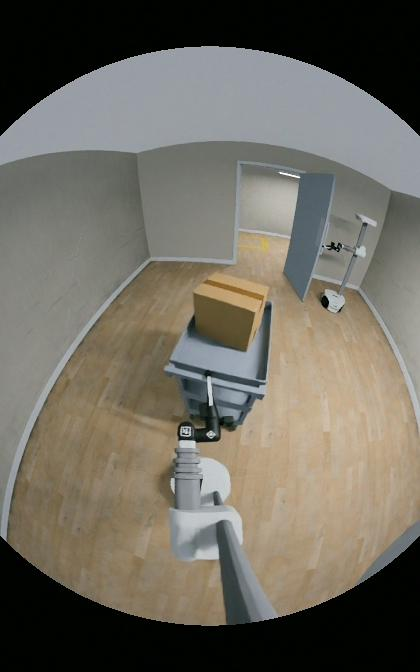

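Request:
{"name": "move", "arguments": {
  "blocking": false,
  "r2": {"base": {"strafe_m": 0.12}, "pace": "slow", "contact_limits": {"strafe_m": 0.4}},
  "cameras": []
}}

Request:
{"name": "wait", "arguments": {
  "seconds": 4,
  "cameras": []
}}

Request:
{"name": "move", "arguments": {
  "blocking": false,
  "r2": {"base": {"translate_m": 0.2, "strafe_m": -0.11}, "pace": "slow", "contact_limits": {"translate_m": 0.4}},
  "cameras": []
}}

Request:
{"name": "wait", "arguments": {
  "seconds": 4,
  "cameras": ["r2_head_right_camera"]
}}

Scene clock: 1533.57 s.
move: r2 moving
r1: as last shown
r1.lidar_m: 0.42 0.48 1.95 4.82 2.16 1.32 1.13 1.11 1.08 0.93 0.94 0.66
r1.motor_effort: lift_m=+24(24) arm_m=-5(5) wheel_0=+13(14) wheel_1=-3(3) wheel_2=+16(16)
r1.servo_current: wrist_yaw_rad=111(111) wrist_pitch_rad=39(46) wrist_roll_rad=46(59) gripper_m=65(72)
r1.contact_limits: translate_m 0.45
r1.wrist_depth_mm: - - 251 239 235 226 221 / - - 251 240 236 227 222 / - - 253 241 236 228 224 / 1863 - 255 174 237 229 223 / 1921 - 255 167 238 229 224 / - - 183 171 236 229 225 / - 151 254 166 153 228 226
r2.base_odometry: x=-0.811 y=-0.713 heading=-2.648
r2.turned_by_wheels: +0.000
r2.turned_by_imu: +0.000
r2.base_tilt: forward=-0.7 right=+0.1
r2.lidar_m: 0.46 2.32 1.95 1.89 2.22 2.30 2.29 2.62 2.78 2.79 2.84 0.45
r2.base_status: strafe_m moving
r2.joint_positions: lift_m=+0.687 arm_m=+0.060 wrist_yaw_rad=+0.002 wrist_pitch_rad=+0.007 wrist_roll_rad=+1.569 gripper_m=-0.029
r2.joint_status: not commanded
r2.measured_speeds: translate_m=+0.000 strafe_m=+0.057 rotate_rad=+0.001 lift_m=+0.000 arm_m=+0.000 wrist_yaw_rad=-0.031 wrist_pitch_rad=+0.000 wrist_roll_rad=+0.000
r2.motor_effort: lift_m=+21(21) arm_m=+4(4) wheel_0=-11(11) wheel_1=+6(9) wheel_2=+0(2)
r2.servo_current: wrist_yaw_rad=46(52) wrist_pitch_rad=46(52) wrist_roll_rad=46(59) gripper_m=85(91)
r2.contact_limits: strafe_m 0.4
r2.hand_pose: x=+0.5194 y=-0.0869 z=+0.8629 quat_wxyz=(+0.708, +0.707, +0.003, -0.002) (m; r2's base frame)
r2.wrist_depth_mm: - 462 452 - 183 - - / - 384 384 135 193 - - / - 427 418 142 206 - - / - 473 462 151 216 - - / - - 508 159 226 - - / - - 186 167 177 1464 492 / - - - - - 1576 1182
pictures: none
No camera images: "cameras" was empty.

Scene clock: 1535.43 s.
earlier move: r2 done
r1.base_odometry: x=-1.719 y=-1.381 heading=+1.628
r1.turned_by_wheels: +0.000
r1.turned_by_imu: +0.000
r1.base_tilt: forward=-1.6 right=+1.2
r1.lidar_m: 0.44 0.52 2.04 4.81 2.17 1.30 1.14 1.13 1.08 0.92 0.95 0.65
r1.base_status: not commanded
r1.joint_positions: lift_m=+0.780 arm_m=+0.060 wrist_yaw_rad=+0.516 wrist_pitch_rad=+0.002 wrist_roll_rad=+0.000 gripper_m=-0.029
r1.joint_status: not commanded
r1.measured_speeds: all 0
r1.motor_effort: lift_m=+24(24) arm_m=-5(5) wheel_0=+13(14) wheel_1=-3(3) wheel_2=+16(16)
r1.servo_current: wrist_yaw_rad=98(111) wrist_pitch_rad=46(46) wrist_roll_rad=52(72) gripper_m=65(72)
r1.contact_limits: translate_m 0.45
r1.hand_pose: x=+0.5250 y=+0.0663 z=+0.9572 quat_wxyz=(+0.967, +0.000, +0.001, +0.255) (m; r1's base frame)
r1.wrist_depth_mm: - - 251 238 236 227 222 / - - 252 240 235 227 223 / - - 253 239 237 229 223 / 1983 - 254 173 236 230 224 / - - 254 167 237 229 224 / - - 183 171 236 229 225 / - 151 254 166 152 229 225
r2.base_odometry: x=-0.761 y=-0.806 heading=-2.649
r2.turned_by_wheels: +0.000
r2.turned_by_imu: -0.001
r2.base_tilt: forward=-0.7 right=+0.1
r2.lidar_m: 0.49 2.18 1.85 1.81 2.11 2.28 2.28 2.61 2.93 2.88 2.91 0.40
r2.base_status: done
r2.joint_positions: lift_m=+0.687 arm_m=+0.060 wrist_yaw_rad=-0.006 wrist_pitch_rad=+0.007 wrist_roll_rad=+1.569 gripper_m=-0.029
r2.joint_status: not commanded
r2.measured_speeds: all 0
r2.motor_effort: lift_m=+21(22) arm_m=+4(4) wheel_0=-8(19) wheel_1=+1(9) wheel_2=+0(2)
r2.servo_current: wrist_yaw_rad=52(59) wrist_pitch_rad=46(52) wrist_roll_rad=59(59) gripper_m=91(91)
r2.contact_limits: strafe_m 0.4
r2.hand_pose: x=+0.5188 y=-0.0890 z=+0.8629 quat_wxyz=(+0.708, +0.707, +0.001, -0.004) (m; r2's base frame)
r2.wrist_depth_mm: - 345 345 108 165 - - / - 379 382 119 177 - - / - 430 427 126 190 - - / - - 480 137 206 - - / - - - 149 224 1708 521 / - - 186 167 178 1499 480 / - - - - - 1661 1160
wait: 1.87 of 4 s (r2 has come to rest)
pictures: none
No camera images: "cameras" was empty.

Scene clock: 1535.93 s.
move: r2 moving
r1: as last shown
r1.base_tilt: forward=-1.6 right=+1.3
r1.lidar_m: 0.46 0.50 2.04 4.83 2.14 1.31 1.13 1.15 1.07 0.92 0.90 0.68
r1.motor_effort: lift_m=+24(24) arm_m=-5(5) wheel_0=+13(14) wheel_1=-2(3) wheel_2=+16(16)
r1.servo_current: wrist_yaw_rad=85(104) wrist_pitch_rad=39(46) wrist_roll_rad=52(65) gripper_m=72(72)
r1.contact_limits: translate_m 0.45
r1.wrist_depth_mm: - - 251 239 235 228 221 / - - 251 240 236 228 222 / - - 253 241 236 229 223 / 1863 - 254 174 237 229 224 / - - 255 167 236 229 225 / - - 182 171 236 229 225 / - 151 254 166 153 229 227
r2.base_odometry: x=-0.774 y=-0.806 heading=-2.648
r2.turned_by_wheels: +0.001
r2.turned_by_imu: +0.001
r2.base_tilt: forward=-0.7 right=+0.1
r2.lidar_m: 0.50 2.21 1.83 1.82 2.12 2.28 2.27 2.65 2.92 2.90 2.91 0.43
r2.base_status: translate_m moving; strafe_m moving
r2.joint_positions: lift_m=+0.687 arm_m=+0.060 wrist_yaw_rad=-0.003 wrist_pitch_rad=+0.007 wrist_roll_rad=+1.569 gripper_m=-0.029
r2.joint_status: not commanded
r2.measured_speeds: translate_m=+0.048 strafe_m=-0.026 rotate_rad=+0.004 lift_m=+0.000 arm_m=+0.000 wrist_yaw_rad=+0.025 wrist_pitch_rad=+0.000 wrist_roll_rad=+0.000
r2.motor_effort: lift_m=+22(22) arm_m=+4(4) wheel_0=+11(11) wheel_1=+5(6) wheel_2=-14(15)
r2.servo_current: wrist_yaw_rad=46(59) wrist_pitch_rad=46(52) wrist_roll_rad=39(59) gripper_m=85(91)
r2.contact_limits: translate_m 0.4
r2.hand_pose: x=+0.5190 y=-0.0884 z=+0.8629 quat_wxyz=(+0.708, +0.707, +0.001, -0.004) (m; r2's base frame)
r2.wrist_depth_mm: - 343 340 103 158 - - / - 375 377 113 171 - - / - 430 427 118 184 - - / - - 480 131 200 - - / - - - 143 219 1661 521 / - - 186 158 179 1499 469 / - - - - 266 1576 1182
pictures: none
No camera images: "cameras" was empty.

Scene clock: 1538.87 s.
earlier move: r2 done
r1.base_odometry: x=-1.719 y=-1.381 heading=+1.628
r1.turned_by_wheels: +0.000
r1.turned_by_imu: +0.000
r1.base_tilt: forward=-1.6 right=+1.2
r1.lidar_m: 0.44 0.51 1.86 4.84 2.14 1.32 1.10 1.14 1.08 0.94 0.92 0.68
r1.base_status: not commanded
r1.joint_positions: lift_m=+0.780 arm_m=+0.060 wrist_yaw_rad=+0.516 wrist_pitch_rad=+0.002 wrist_roll_rad=+0.000 gripper_m=-0.029
r1.joint_status: not commanded
r1.measured_speeds: all 0
r1.motor_effort: lift_m=+24(24) arm_m=-5(5) wheel_0=+13(14) wheel_1=-3(3) wheel_2=+16(16)
r1.servo_current: wrist_yaw_rad=91(117) wrist_pitch_rad=46(52) wrist_roll_rad=59(65) gripper_m=65(72)
r1.contact_limits: translate_m 0.45
r1.hand_pose: x=+0.5250 y=+0.0663 z=+0.9572 quat_wxyz=(+0.967, +0.000, +0.001, +0.255) (m; r1's base frame)
r1.wrist_depth_mm: - - 251 238 234 228 221 / - - 252 240 236 228 223 / - - 252 240 236 229 224 / - - 255 174 236 229 224 / 1983 - 254 167 237 229 224 / 1863 - 183 172 236 229 224 / - 151 256 166 152 229 224
r2.base_odometry: x=-0.989 y=-0.804 heading=-2.648
r2.turned_by_wheels: +0.000
r2.turned_by_imu: +0.003
r2.base_tilt: forward=-0.7 right=+0.1
r2.lidar_m: 0.49 2.27 1.91 1.89 2.17 2.50 2.49 2.85 2.84 2.84 2.69 0.45
r2.base_status: done
r2.joint_positions: lift_m=+0.687 arm_m=+0.060 wrist_yaw_rad=+0.005 wrist_pitch_rad=+0.007 wrist_roll_rad=+1.569 gripper_m=-0.029
r2.joint_status: not commanded
r2.measured_speeds: all 0
r2.motor_effort: lift_m=+21(22) arm_m=+4(4) wheel_0=+9(18) wheel_1=+7(9) wheel_2=-3(15)
r2.servo_current: wrist_yaw_rad=52(65) wrist_pitch_rad=52(59) wrist_roll_rad=52(59) gripper_m=85(98)
r2.contact_limits: translate_m 0.4
r2.hand_pose: x=+0.5197 y=-0.0858 z=+0.8629 quat_wxyz=(+0.708, +0.707, +0.004, -0.001) (m; r2's base frame)
r2.wrist_depth_mm: - 379 373 121 177 - - / - 377 382 126 186 - - / - 424 418 135 197 - - / - 477 459 144 209 - - / - - 521 153 223 1808 - / - - 186 167 179 1576 500 / - - - - - 1661 1205
wait: 2.93 of 4 s (r2 has come to rest)
pictures: r2_head_right_camera
Images, in order (width x height): r2_head_right_camera 420x672.

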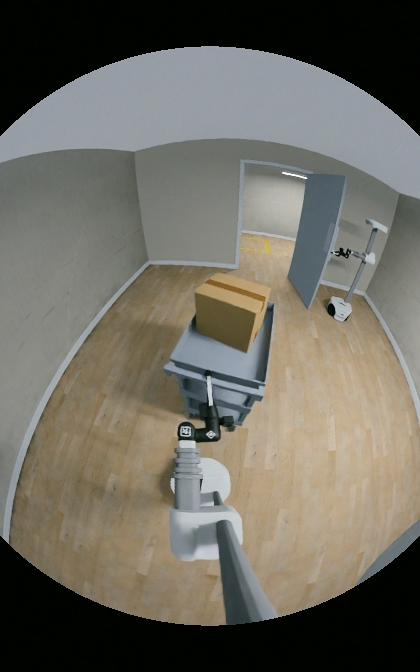

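Request:
{"name": "move", "arguments": {
  "cameras": ["r2_head_camera","r2_head_left_camera","r2_head_right_camera","r1_head_camera","r1_head_right_camera"]
}}

Scene clock: 1557.97 s.
r1.base_odometry: x=-1.719 y=-1.381 heading=+1.628
r1.turned_by_wheels: +0.000
r1.turned_by_imu: +0.000
r1.base_tilt: forward=-1.6 right=+1.2
r1.lidar_m: 0.43 0.52 1.87 4.84 2.16 1.31 1.14 1.12 1.08 0.93 0.93 0.66
r1.base_status: not commanded
r1.joint_positions: lift_m=+0.780 arm_m=+0.060 wrist_yaw_rad=+0.516 wrist_pitch_rad=+0.002 wrist_roll_rad=+0.000 gripper_m=-0.029
r1.joint_status: not commanded
r1.measured_speeds: all 0
r1.motor_effort: lift_m=+24(24) arm_m=-5(5) wheel_0=+13(14) wheel_1=-2(3) wheel_2=+16(16)
r1.servo_current: wrist_yaw_rad=98(117) wrist_pitch_rad=39(52) wrist_roll_rad=46(65) gripper_m=72(72)
r1.contact_limits: translate_m 0.45
r1.hand_pose: x=+0.5250 y=+0.0663 z=+0.9572 quat_wxyz=(+0.967, +0.000, +0.001, +0.255) (m; r1's base frame)
r1.wrist_depth_mm: - - 251 239 234 227 221 / - - 252 239 235 227 223 / - - 254 240 236 229 223 / - - 254 174 236 229 224 / 1983 - 254 167 238 229 224 / 1921 - 183 172 236 231 224 / - 151 254 166 152 228 225
r2.base_odometry: x=-0.989 y=-0.804 heading=-2.648
r2.turned_by_wheels: +0.000
r2.turned_by_imu: +0.000
r2.base_tilt: forward=-0.7 right=+0.1
r2.lidar_m: 0.48 2.26 1.91 1.87 2.15 2.52 2.48 2.85 2.84 2.84 2.69 0.43
r2.base_status: done
r2.joint_positions: lift_m=+0.687 arm_m=+0.060 wrist_yaw_rad=+0.005 wrist_pitch_rad=+0.007 wrist_roll_rad=+1.569 gripper_m=-0.029
r2.joint_status: not commanded
r2.measured_speeds: all 0
r2.motor_effort: lift_m=+21(22) arm_m=+4(4) wheel_0=+9(18) wheel_1=+7(9) wheel_2=-3(15)
r2.servo_current: wrist_yaw_rad=52(65) wrist_pitch_rad=46(59) wrist_roll_rad=52(59) gripper_m=85(98)
r2.contact_limits: translate_m 0.4
r2.hand_pose: x=+0.5197 y=-0.0858 z=+0.8629 quat_wxyz=(+0.708, +0.707, +0.004, -0.001) (m; r2's base frame)
r2.wrist_depth_mm: - 375 373 122 178 - - / - 377 382 126 186 - - / - 424 415 135 196 - - / - 480 462 144 210 - - / - - 512 153 223 1756 - / - - 186 167 179 1576 500 / - - - - - 1708 1182
pictures: r1_head_camera, r1_head_right_camera, r2_head_camera, r2_head_left_camera, r2_head_right_camera
Images, in order (width x height): r1_head_camera 420x560, r1_head_right_camera 420x672, r2_head_camera 420x560, r2_head_left_camera 420x672, r2_head_right_camera 420x672.

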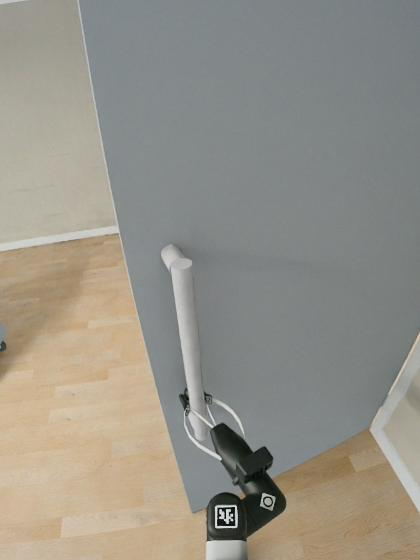

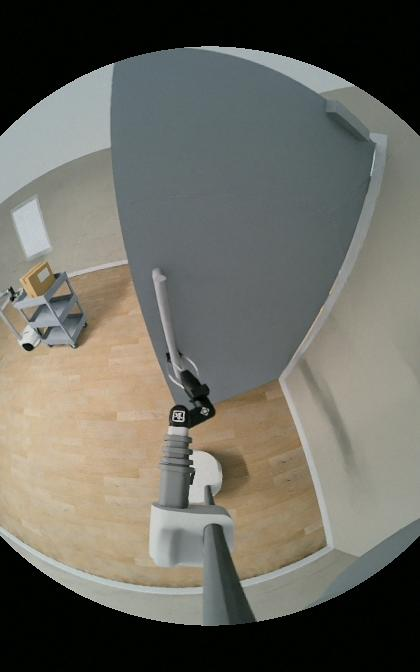

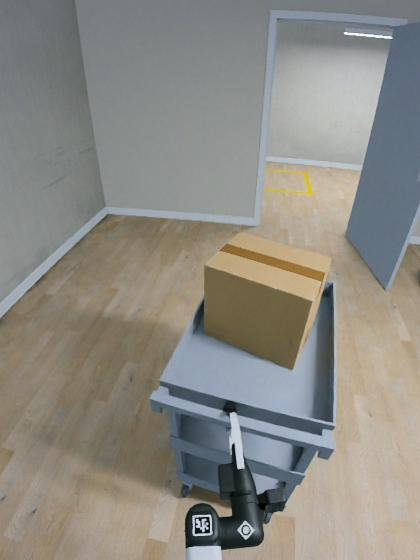

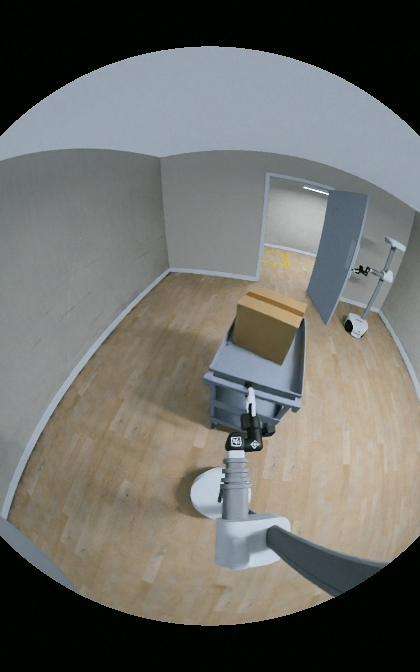

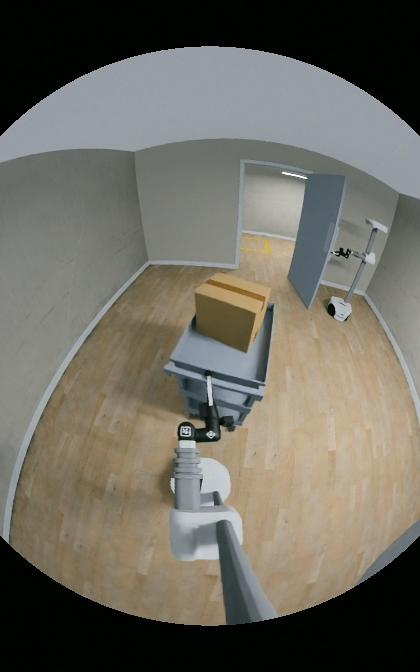

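Request:
{"name": "move", "arguments": {
  "r2": {"base":{"strafe_m":0.2},"pace":"slow","contact_limits":{"strafe_m":0.45}},
  "cameras": []
}}

Request:
{"name": "wait", "arguments": {
  "seconds": 4,
  "cameras": ["r2_head_camera"]
}}

In this task no move is waited for: send "blocking": false. This call was not run

not run: a call was refused earlier in this reply.

Request:
{"name": "move", "arguments": {
  "r2": {"base":{"strafe_m":0.2},"pace":"slow","contact_limits":{"strafe_m":0.45}},
  "blocking": false,
  "cameras": []
}}

Request:
{"name": "wait", "arguments": {
  "seconds": 5,
  "cameras": ["r2_head_camera"]
}}

Scene clock: 1580.87 s.
move: r2 moving
r1: as last shown
r1.lidar_m: 0.42 0.53 1.86 4.85 2.16 1.28 1.12 1.14 1.07 0.94 0.94 0.66
r1.motor_effort: lift_m=+24(24) arm_m=-5(5) wheel_0=+13(14) wheel_1=-3(3) wheel_2=+16(16)
r1.servo_current: wrist_yaw_rad=104(111) wrist_pitch_rad=46(46) wrist_roll_rad=39(65) gripper_m=72(72)
r1.contact_limits: translate_m 0.45
r1.wrist_depth_mm: - - 251 239 235 227 222 / - - 252 240 236 229 222 / - - 253 241 236 229 223 / - - 254 174 237 228 224 / 1983 - 254 167 238 229 224 / 1863 - 183 171 236 231 224 / - 151 254 166 152 229 225
r2.base_odometry: x=-0.982 y=-0.817 heading=-2.648
r2.turned_by_wheels: +0.000
r2.turned_by_imu: +0.000
r2.base_tilt: forward=-0.7 right=+0.0
r2.lidar_m: 0.47 2.24 1.90 1.89 2.16 2.50 2.48 2.85 2.87 2.87 2.70 0.44
r2.base_status: strafe_m moving
r2.joint_positions: lift_m=+0.687 arm_m=+0.060 wrist_yaw_rad=+0.003 wrist_pitch_rad=+0.007 wrist_roll_rad=+1.569 gripper_m=-0.029
r2.joint_status: not commanded
r2.measured_speeds: translate_m=+0.000 strafe_m=+0.056 rotate_rad=+0.002 lift_m=+0.000 arm_m=+0.000 wrist_yaw_rad=-0.018 wrist_pitch_rad=+0.000 wrist_roll_rad=+0.000
r2.motor_effort: lift_m=+21(21) arm_m=+4(4) wheel_0=-9(12) wheel_1=+7(10) wheel_2=-1(3)
r2.servo_current: wrist_yaw_rad=52(52) wrist_pitch_rad=39(52) wrist_roll_rad=52(52) gripper_m=91(91)
r2.contact_limits: strafe_m 0.45
r2.hand_pose: x=+0.5195 y=-0.0867 z=+0.8629 quat_wxyz=(+0.708, +0.707, +0.003, -0.002) (m; r2's base frame)
r2.wrist_depth_mm: - 397 392 125 179 - - / - 382 382 129 189 - - / - 424 421 138 202 - - / - 477 462 146 214 - - / - - 512 156 224 1863 - / - - 186 167 178 1499 480 / - - - - - 1576 1182
pictures: none
No camera images: "cameras" was empty.

Scene clock: 1583.50 s.
earlier move: r2 done
r1.base_odometry: x=-1.719 y=-1.381 heading=+1.628
r1.turned_by_wheels: +0.000
r1.turned_by_imu: +0.000
r1.base_tilt: forward=-1.6 right=+1.2
r1.lidar_m: 0.46 0.51 2.00 4.82 2.19 1.29 1.11 1.12 1.09 0.92 0.94 0.66
r1.base_status: not commanded
r1.joint_positions: lift_m=+0.780 arm_m=+0.060 wrist_yaw_rad=+0.516 wrist_pitch_rad=+0.002 wrist_roll_rad=+0.000 gripper_m=-0.029
r1.joint_status: not commanded
r1.measured_speeds: all 0
r1.motor_effort: lift_m=+24(24) arm_m=-5(5) wheel_0=+13(14) wheel_1=-2(3) wheel_2=+16(16)
r1.servo_current: wrist_yaw_rad=85(111) wrist_pitch_rad=46(52) wrist_roll_rad=59(72) gripper_m=59(72)
r1.contact_limits: translate_m 0.45
r1.hand_pose: x=+0.5250 y=+0.0663 z=+0.9572 quat_wxyz=(+0.967, +0.000, +0.001, +0.255) (m; r1's base frame)
r1.wrist_depth_mm: - - 251 237 235 228 222 / - - 251 239 235 228 223 / - - 253 240 236 229 223 / - - 254 174 236 229 224 / - - 254 167 236 229 224 / - - 183 171 235 230 224 / - 151 254 166 153 229 225
r2.base_odometry: x=-0.894 y=-0.980 heading=-2.648
r2.turned_by_wheels: +0.000
r2.turned_by_imu: -0.001
r2.base_tilt: forward=-0.6 right=+0.1
r2.lidar_m: 0.52 2.01 1.72 1.67 1.92 2.46 2.44 2.79 3.06 3.02 2.84 0.40
r2.base_status: done
r2.joint_positions: lift_m=+0.687 arm_m=+0.060 wrist_yaw_rad=-0.005 wrist_pitch_rad=+0.007 wrist_roll_rad=+1.569 gripper_m=-0.029
r2.joint_status: not commanded
r2.measured_speeds: all 0
r2.motor_effort: lift_m=+21(22) arm_m=-2(4) wheel_0=-7(18) wheel_1=+3(10) wheel_2=+0(3)
r2.servo_current: wrist_yaw_rad=59(65) wrist_pitch_rad=46(52) wrist_roll_rad=39(59) gripper_m=85(91)
r2.contact_limits: strafe_m 0.45
r2.hand_pose: x=+0.5188 y=-0.0889 z=+0.8629 quat_wxyz=(+0.708, +0.707, +0.001, -0.004) (m; r2's base frame)
r2.wrist_depth_mm: - 340 338 - 146 - - / - 377 379 - 160 - - / - 449 439 109 177 - - / - - 517 121 197 1537 - / - - - 136 221 1618 492 / - - 186 160 179 1576 1182 / - - - - 334 334 351
wait: 2.63 of 5 s (r2 has come to rest)
pictures: r2_head_camera
Images, in order (width x height): r2_head_camera 420x560.

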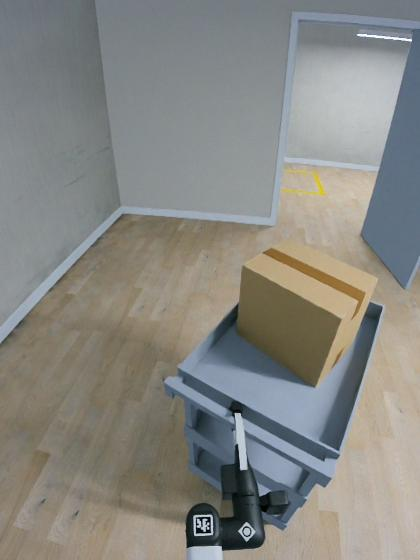

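Request:
{"name": "move", "arguments": {
  "r2": {"base":{"translate_m":0.16,"strafe_m":-0.13},"pace":"slow","contact_limits":{"translate_m":0.45,"strafe_m":0.45}},
  "blocking": false,
  "cameras": []
}}

Request:
{"name": "wait", "arguments": {
  "seconds": 5,
  "cameras": ["r2_head_camera"]
}}

r2: "contact_limits": translate_m and strafe_m are given together and make one move, which takes one limit: state it under one of them only
Scene clock: 1587.00 s.
r1.base_odometry: x=-1.719 y=-1.381 heading=+1.628
r1.turned_by_wheels: +0.000
r1.turned_by_imu: +0.000
r1.base_tilt: forward=-1.6 right=+1.2
r1.lidar_m: 0.45 0.52 2.00 4.82 2.17 1.29 1.12 1.12 1.07 0.94 0.94 0.64
r1.base_status: not commanded
r1.joint_positions: lift_m=+0.780 arm_m=+0.060 wrist_yaw_rad=+0.516 wrist_pitch_rad=+0.002 wrist_roll_rad=+0.000 gripper_m=-0.029
r1.joint_status: not commanded
r1.measured_speeds: all 0
r1.motor_effort: lift_m=+24(24) arm_m=-4(5) wheel_0=+14(14) wheel_1=-3(3) wheel_2=+16(16)
r1.servo_current: wrist_yaw_rad=85(111) wrist_pitch_rad=46(52) wrist_roll_rad=46(72) gripper_m=78(72)
r1.contact_limits: translate_m 0.45
r1.hand_pose: x=+0.5250 y=+0.0663 z=+0.9572 quat_wxyz=(+0.967, +0.000, +0.001, +0.255) (m; r1's base frame)
r1.wrist_depth_mm: - - 251 238 234 227 222 / - - 251 240 236 227 223 / - - 252 238 236 228 223 / - - 254 174 236 229 224 / - - 255 167 237 230 224 / - - 183 171 236 230 226 / - 151 253 166 152 229 225
r2.base_odometry: x=-0.894 y=-0.980 heading=-2.648
r2.turned_by_wheels: +0.000
r2.turned_by_imu: +0.000
r2.base_tilt: forward=-0.6 right=+0.1
r2.lidar_m: 0.49 2.02 1.71 1.69 1.94 2.44 2.44 2.80 3.06 3.02 2.83 0.41
r2.base_status: done
r2.joint_positions: lift_m=+0.687 arm_m=+0.060 wrist_yaw_rad=-0.005 wrist_pitch_rad=+0.007 wrist_roll_rad=+1.569 gripper_m=-0.029
r2.joint_status: not commanded
r2.measured_speeds: all 0
r2.motor_effort: lift_m=+21(22) arm_m=-4(4) wheel_0=-8(18) wheel_1=+3(10) wheel_2=+0(3)
r2.servo_current: wrist_yaw_rad=59(65) wrist_pitch_rad=46(52) wrist_roll_rad=46(59) gripper_m=91(91)
r2.contact_limits: strafe_m 0.45
r2.hand_pose: x=+0.5188 y=-0.0889 z=+0.8629 quat_wxyz=(+0.708, +0.707, +0.001, -0.004) (m; r2's base frame)
r2.wrist_depth_mm: - 340 336 - 147 - - / - 377 382 - 160 - - / - 445 436 109 177 - - / - - 512 121 198 1618 - / - - - 136 221 1537 496 / - - 185 159 178 1576 1182 / - - - - 336 334 347
pictures: none

not run: a call was refused earlier in this reply.

Request:
{"name": "move", "arguments": {
  "r2": {"base":{"translate_m":0.16,"strafe_m":-0.13},"pace":"slow","contact_limits":{"translate_m":0.45}},
  "blocking": false,
  "cameras": []
}}

Request:
{"name": "wait", "arguments": {
  "seconds": 5,
  "cameras": ["r2_head_camera"]
}}

Scene clock: 1590.77 s.
move: r2 moving
r1.base_odometry: x=-1.719 y=-1.381 heading=+1.628
r1.turned_by_wheels: +0.000
r1.turned_by_imu: +0.000
r1.base_tilt: forward=-1.6 right=+1.2
r1.lidar_m: 0.45 0.51 1.99 4.83 2.13 1.28 1.13 1.14 1.10 0.92 0.93 0.66
r1.base_status: not commanded
r1.joint_positions: lift_m=+0.780 arm_m=+0.060 wrist_yaw_rad=+0.516 wrist_pitch_rad=+0.002 wrist_roll_rad=+0.000 gripper_m=-0.029
r1.joint_status: not commanded
r1.measured_speeds: all 0
r1.motor_effort: lift_m=+24(24) arm_m=-5(5) wheel_0=+14(14) wheel_1=-3(3) wheel_2=+16(16)
r1.servo_current: wrist_yaw_rad=104(104) wrist_pitch_rad=46(46) wrist_roll_rad=65(65) gripper_m=72(72)
r1.contact_limits: translate_m 0.45
r1.hand_pose: x=+0.5250 y=+0.0663 z=+0.9572 quat_wxyz=(+0.967, +0.000, +0.001, +0.255) (m; r1's base frame)
r1.wrist_depth_mm: - - 250 239 234 227 221 / - - 252 240 236 227 223 / - - 253 240 236 228 223 / - - 254 174 237 229 223 / - - 255 167 238 229 224 / - - 182 171 236 231 224 / - 151 254 166 153 229 225
r2.base_odometry: x=-0.907 y=-0.978 heading=-2.648
r2.turned_by_wheels: +0.000
r2.turned_by_imu: +0.001
r2.base_tilt: forward=-0.7 right=+0.1
r2.lidar_m: 0.50 2.05 1.73 1.70 1.94 2.47 2.45 2.83 3.03 3.05 2.83 0.37
r2.base_status: translate_m moving; strafe_m moving
r2.joint_positions: lift_m=+0.687 arm_m=+0.060 wrist_yaw_rad=-0.003 wrist_pitch_rad=+0.007 wrist_roll_rad=+1.569 gripper_m=-0.029
r2.joint_status: not commanded
r2.measured_speeds: translate_m=+0.041 strafe_m=-0.033 rotate_rad=+0.002 lift_m=+0.000 arm_m=+0.000 wrist_yaw_rad=+0.007 wrist_pitch_rad=+0.000 wrist_roll_rad=+0.000
r2.motor_effort: lift_m=+21(21) arm_m=-2(4) wheel_0=+13(17) wheel_1=-2(6) wheel_2=-13(14)
r2.servo_current: wrist_yaw_rad=46(59) wrist_pitch_rad=46(52) wrist_roll_rad=46(59) gripper_m=85(91)
r2.contact_limits: translate_m 0.45
r2.hand_pose: x=+0.5190 y=-0.0883 z=+0.8629 quat_wxyz=(+0.708, +0.707, +0.001, -0.004) (m; r2's base frame)
r2.wrist_depth_mm: - 334 329 - 141 - - / - 375 379 - 158 - - / - 449 436 - 171 - - / - - 512 114 191 1576 - / - - - 129 216 1576 488 / - - 186 149 179 1499 1160 / - - - - 334 332 351
pictures: none
No camera images: "cameras" was empty.

Scene clock: 1593.53 s.
earlier move: r2 done
r1.base_odometry: x=-1.719 y=-1.381 heading=+1.628
r1.turned_by_wheels: +0.000
r1.turned_by_imu: +0.000
r1.base_tilt: forward=-1.6 right=+1.2
r1.lidar_m: 0.45 0.51 1.84 4.84 2.18 1.29 1.14 1.15 1.05 0.92 0.94 0.65
r1.base_status: not commanded
r1.joint_positions: lift_m=+0.780 arm_m=+0.060 wrist_yaw_rad=+0.516 wrist_pitch_rad=+0.002 wrist_roll_rad=+0.000 gripper_m=-0.029
r1.joint_status: not commanded
r1.measured_speeds: all 0
r1.motor_effort: lift_m=+24(24) arm_m=-5(5) wheel_0=+13(14) wheel_1=-3(3) wheel_2=+16(16)
r1.servo_current: wrist_yaw_rad=98(111) wrist_pitch_rad=39(52) wrist_roll_rad=52(65) gripper_m=72(72)
r1.contact_limits: translate_m 0.45
r1.hand_pose: x=+0.5250 y=+0.0663 z=+0.9572 quat_wxyz=(+0.967, +0.000, +0.001, +0.255) (m; r1's base frame)
r1.wrist_depth_mm: - - 251 240 234 227 221 / - - 253 240 236 228 222 / - - 253 240 236 229 223 / - 1808 255 174 237 229 224 / - - 254 167 237 229 224 / - - 181 171 236 229 225 / - 151 253 166 152 229 225
r2.base_odometry: x=-1.096 y=-0.942 heading=-2.648
r2.turned_by_wheels: +0.000
r2.turned_by_imu: +0.003
r2.base_tilt: forward=-0.7 right=+0.1
r2.lidar_m: 0.50 2.15 1.81 1.77 2.05 2.64 2.65 3.01 2.96 2.96 2.66 0.42
r2.base_status: done
r2.joint_positions: lift_m=+0.687 arm_m=+0.060 wrist_yaw_rad=+0.007 wrist_pitch_rad=+0.007 wrist_roll_rad=+1.569 gripper_m=-0.029
r2.joint_status: not commanded
r2.measured_speeds: all 0
r2.motor_effort: lift_m=+21(22) arm_m=+4(4) wheel_0=+9(18) wheel_1=-3(6) wheel_2=-3(14)
r2.servo_current: wrist_yaw_rad=52(65) wrist_pitch_rad=52(59) wrist_roll_rad=52(59) gripper_m=85(91)
r2.contact_limits: translate_m 0.45
r2.hand_pose: x=+0.5199 y=-0.0854 z=+0.8629 quat_wxyz=(+0.708, +0.707, +0.005, +0.000) (m; r2's base frame)
r2.wrist_depth_mm: - 340 338 - 152 - - / - 375 375 104 165 - - / - 439 430 112 180 - - / - - 496 128 198 - - / - - - 139 220 1661 500 / - - 186 159 179 1576 466 / - - - - 336 343 1182
wait: 2.77 of 5 s (r2 has come to rest)
pictures: r2_head_camera
Images, in order (width x height): r2_head_camera 420x560.

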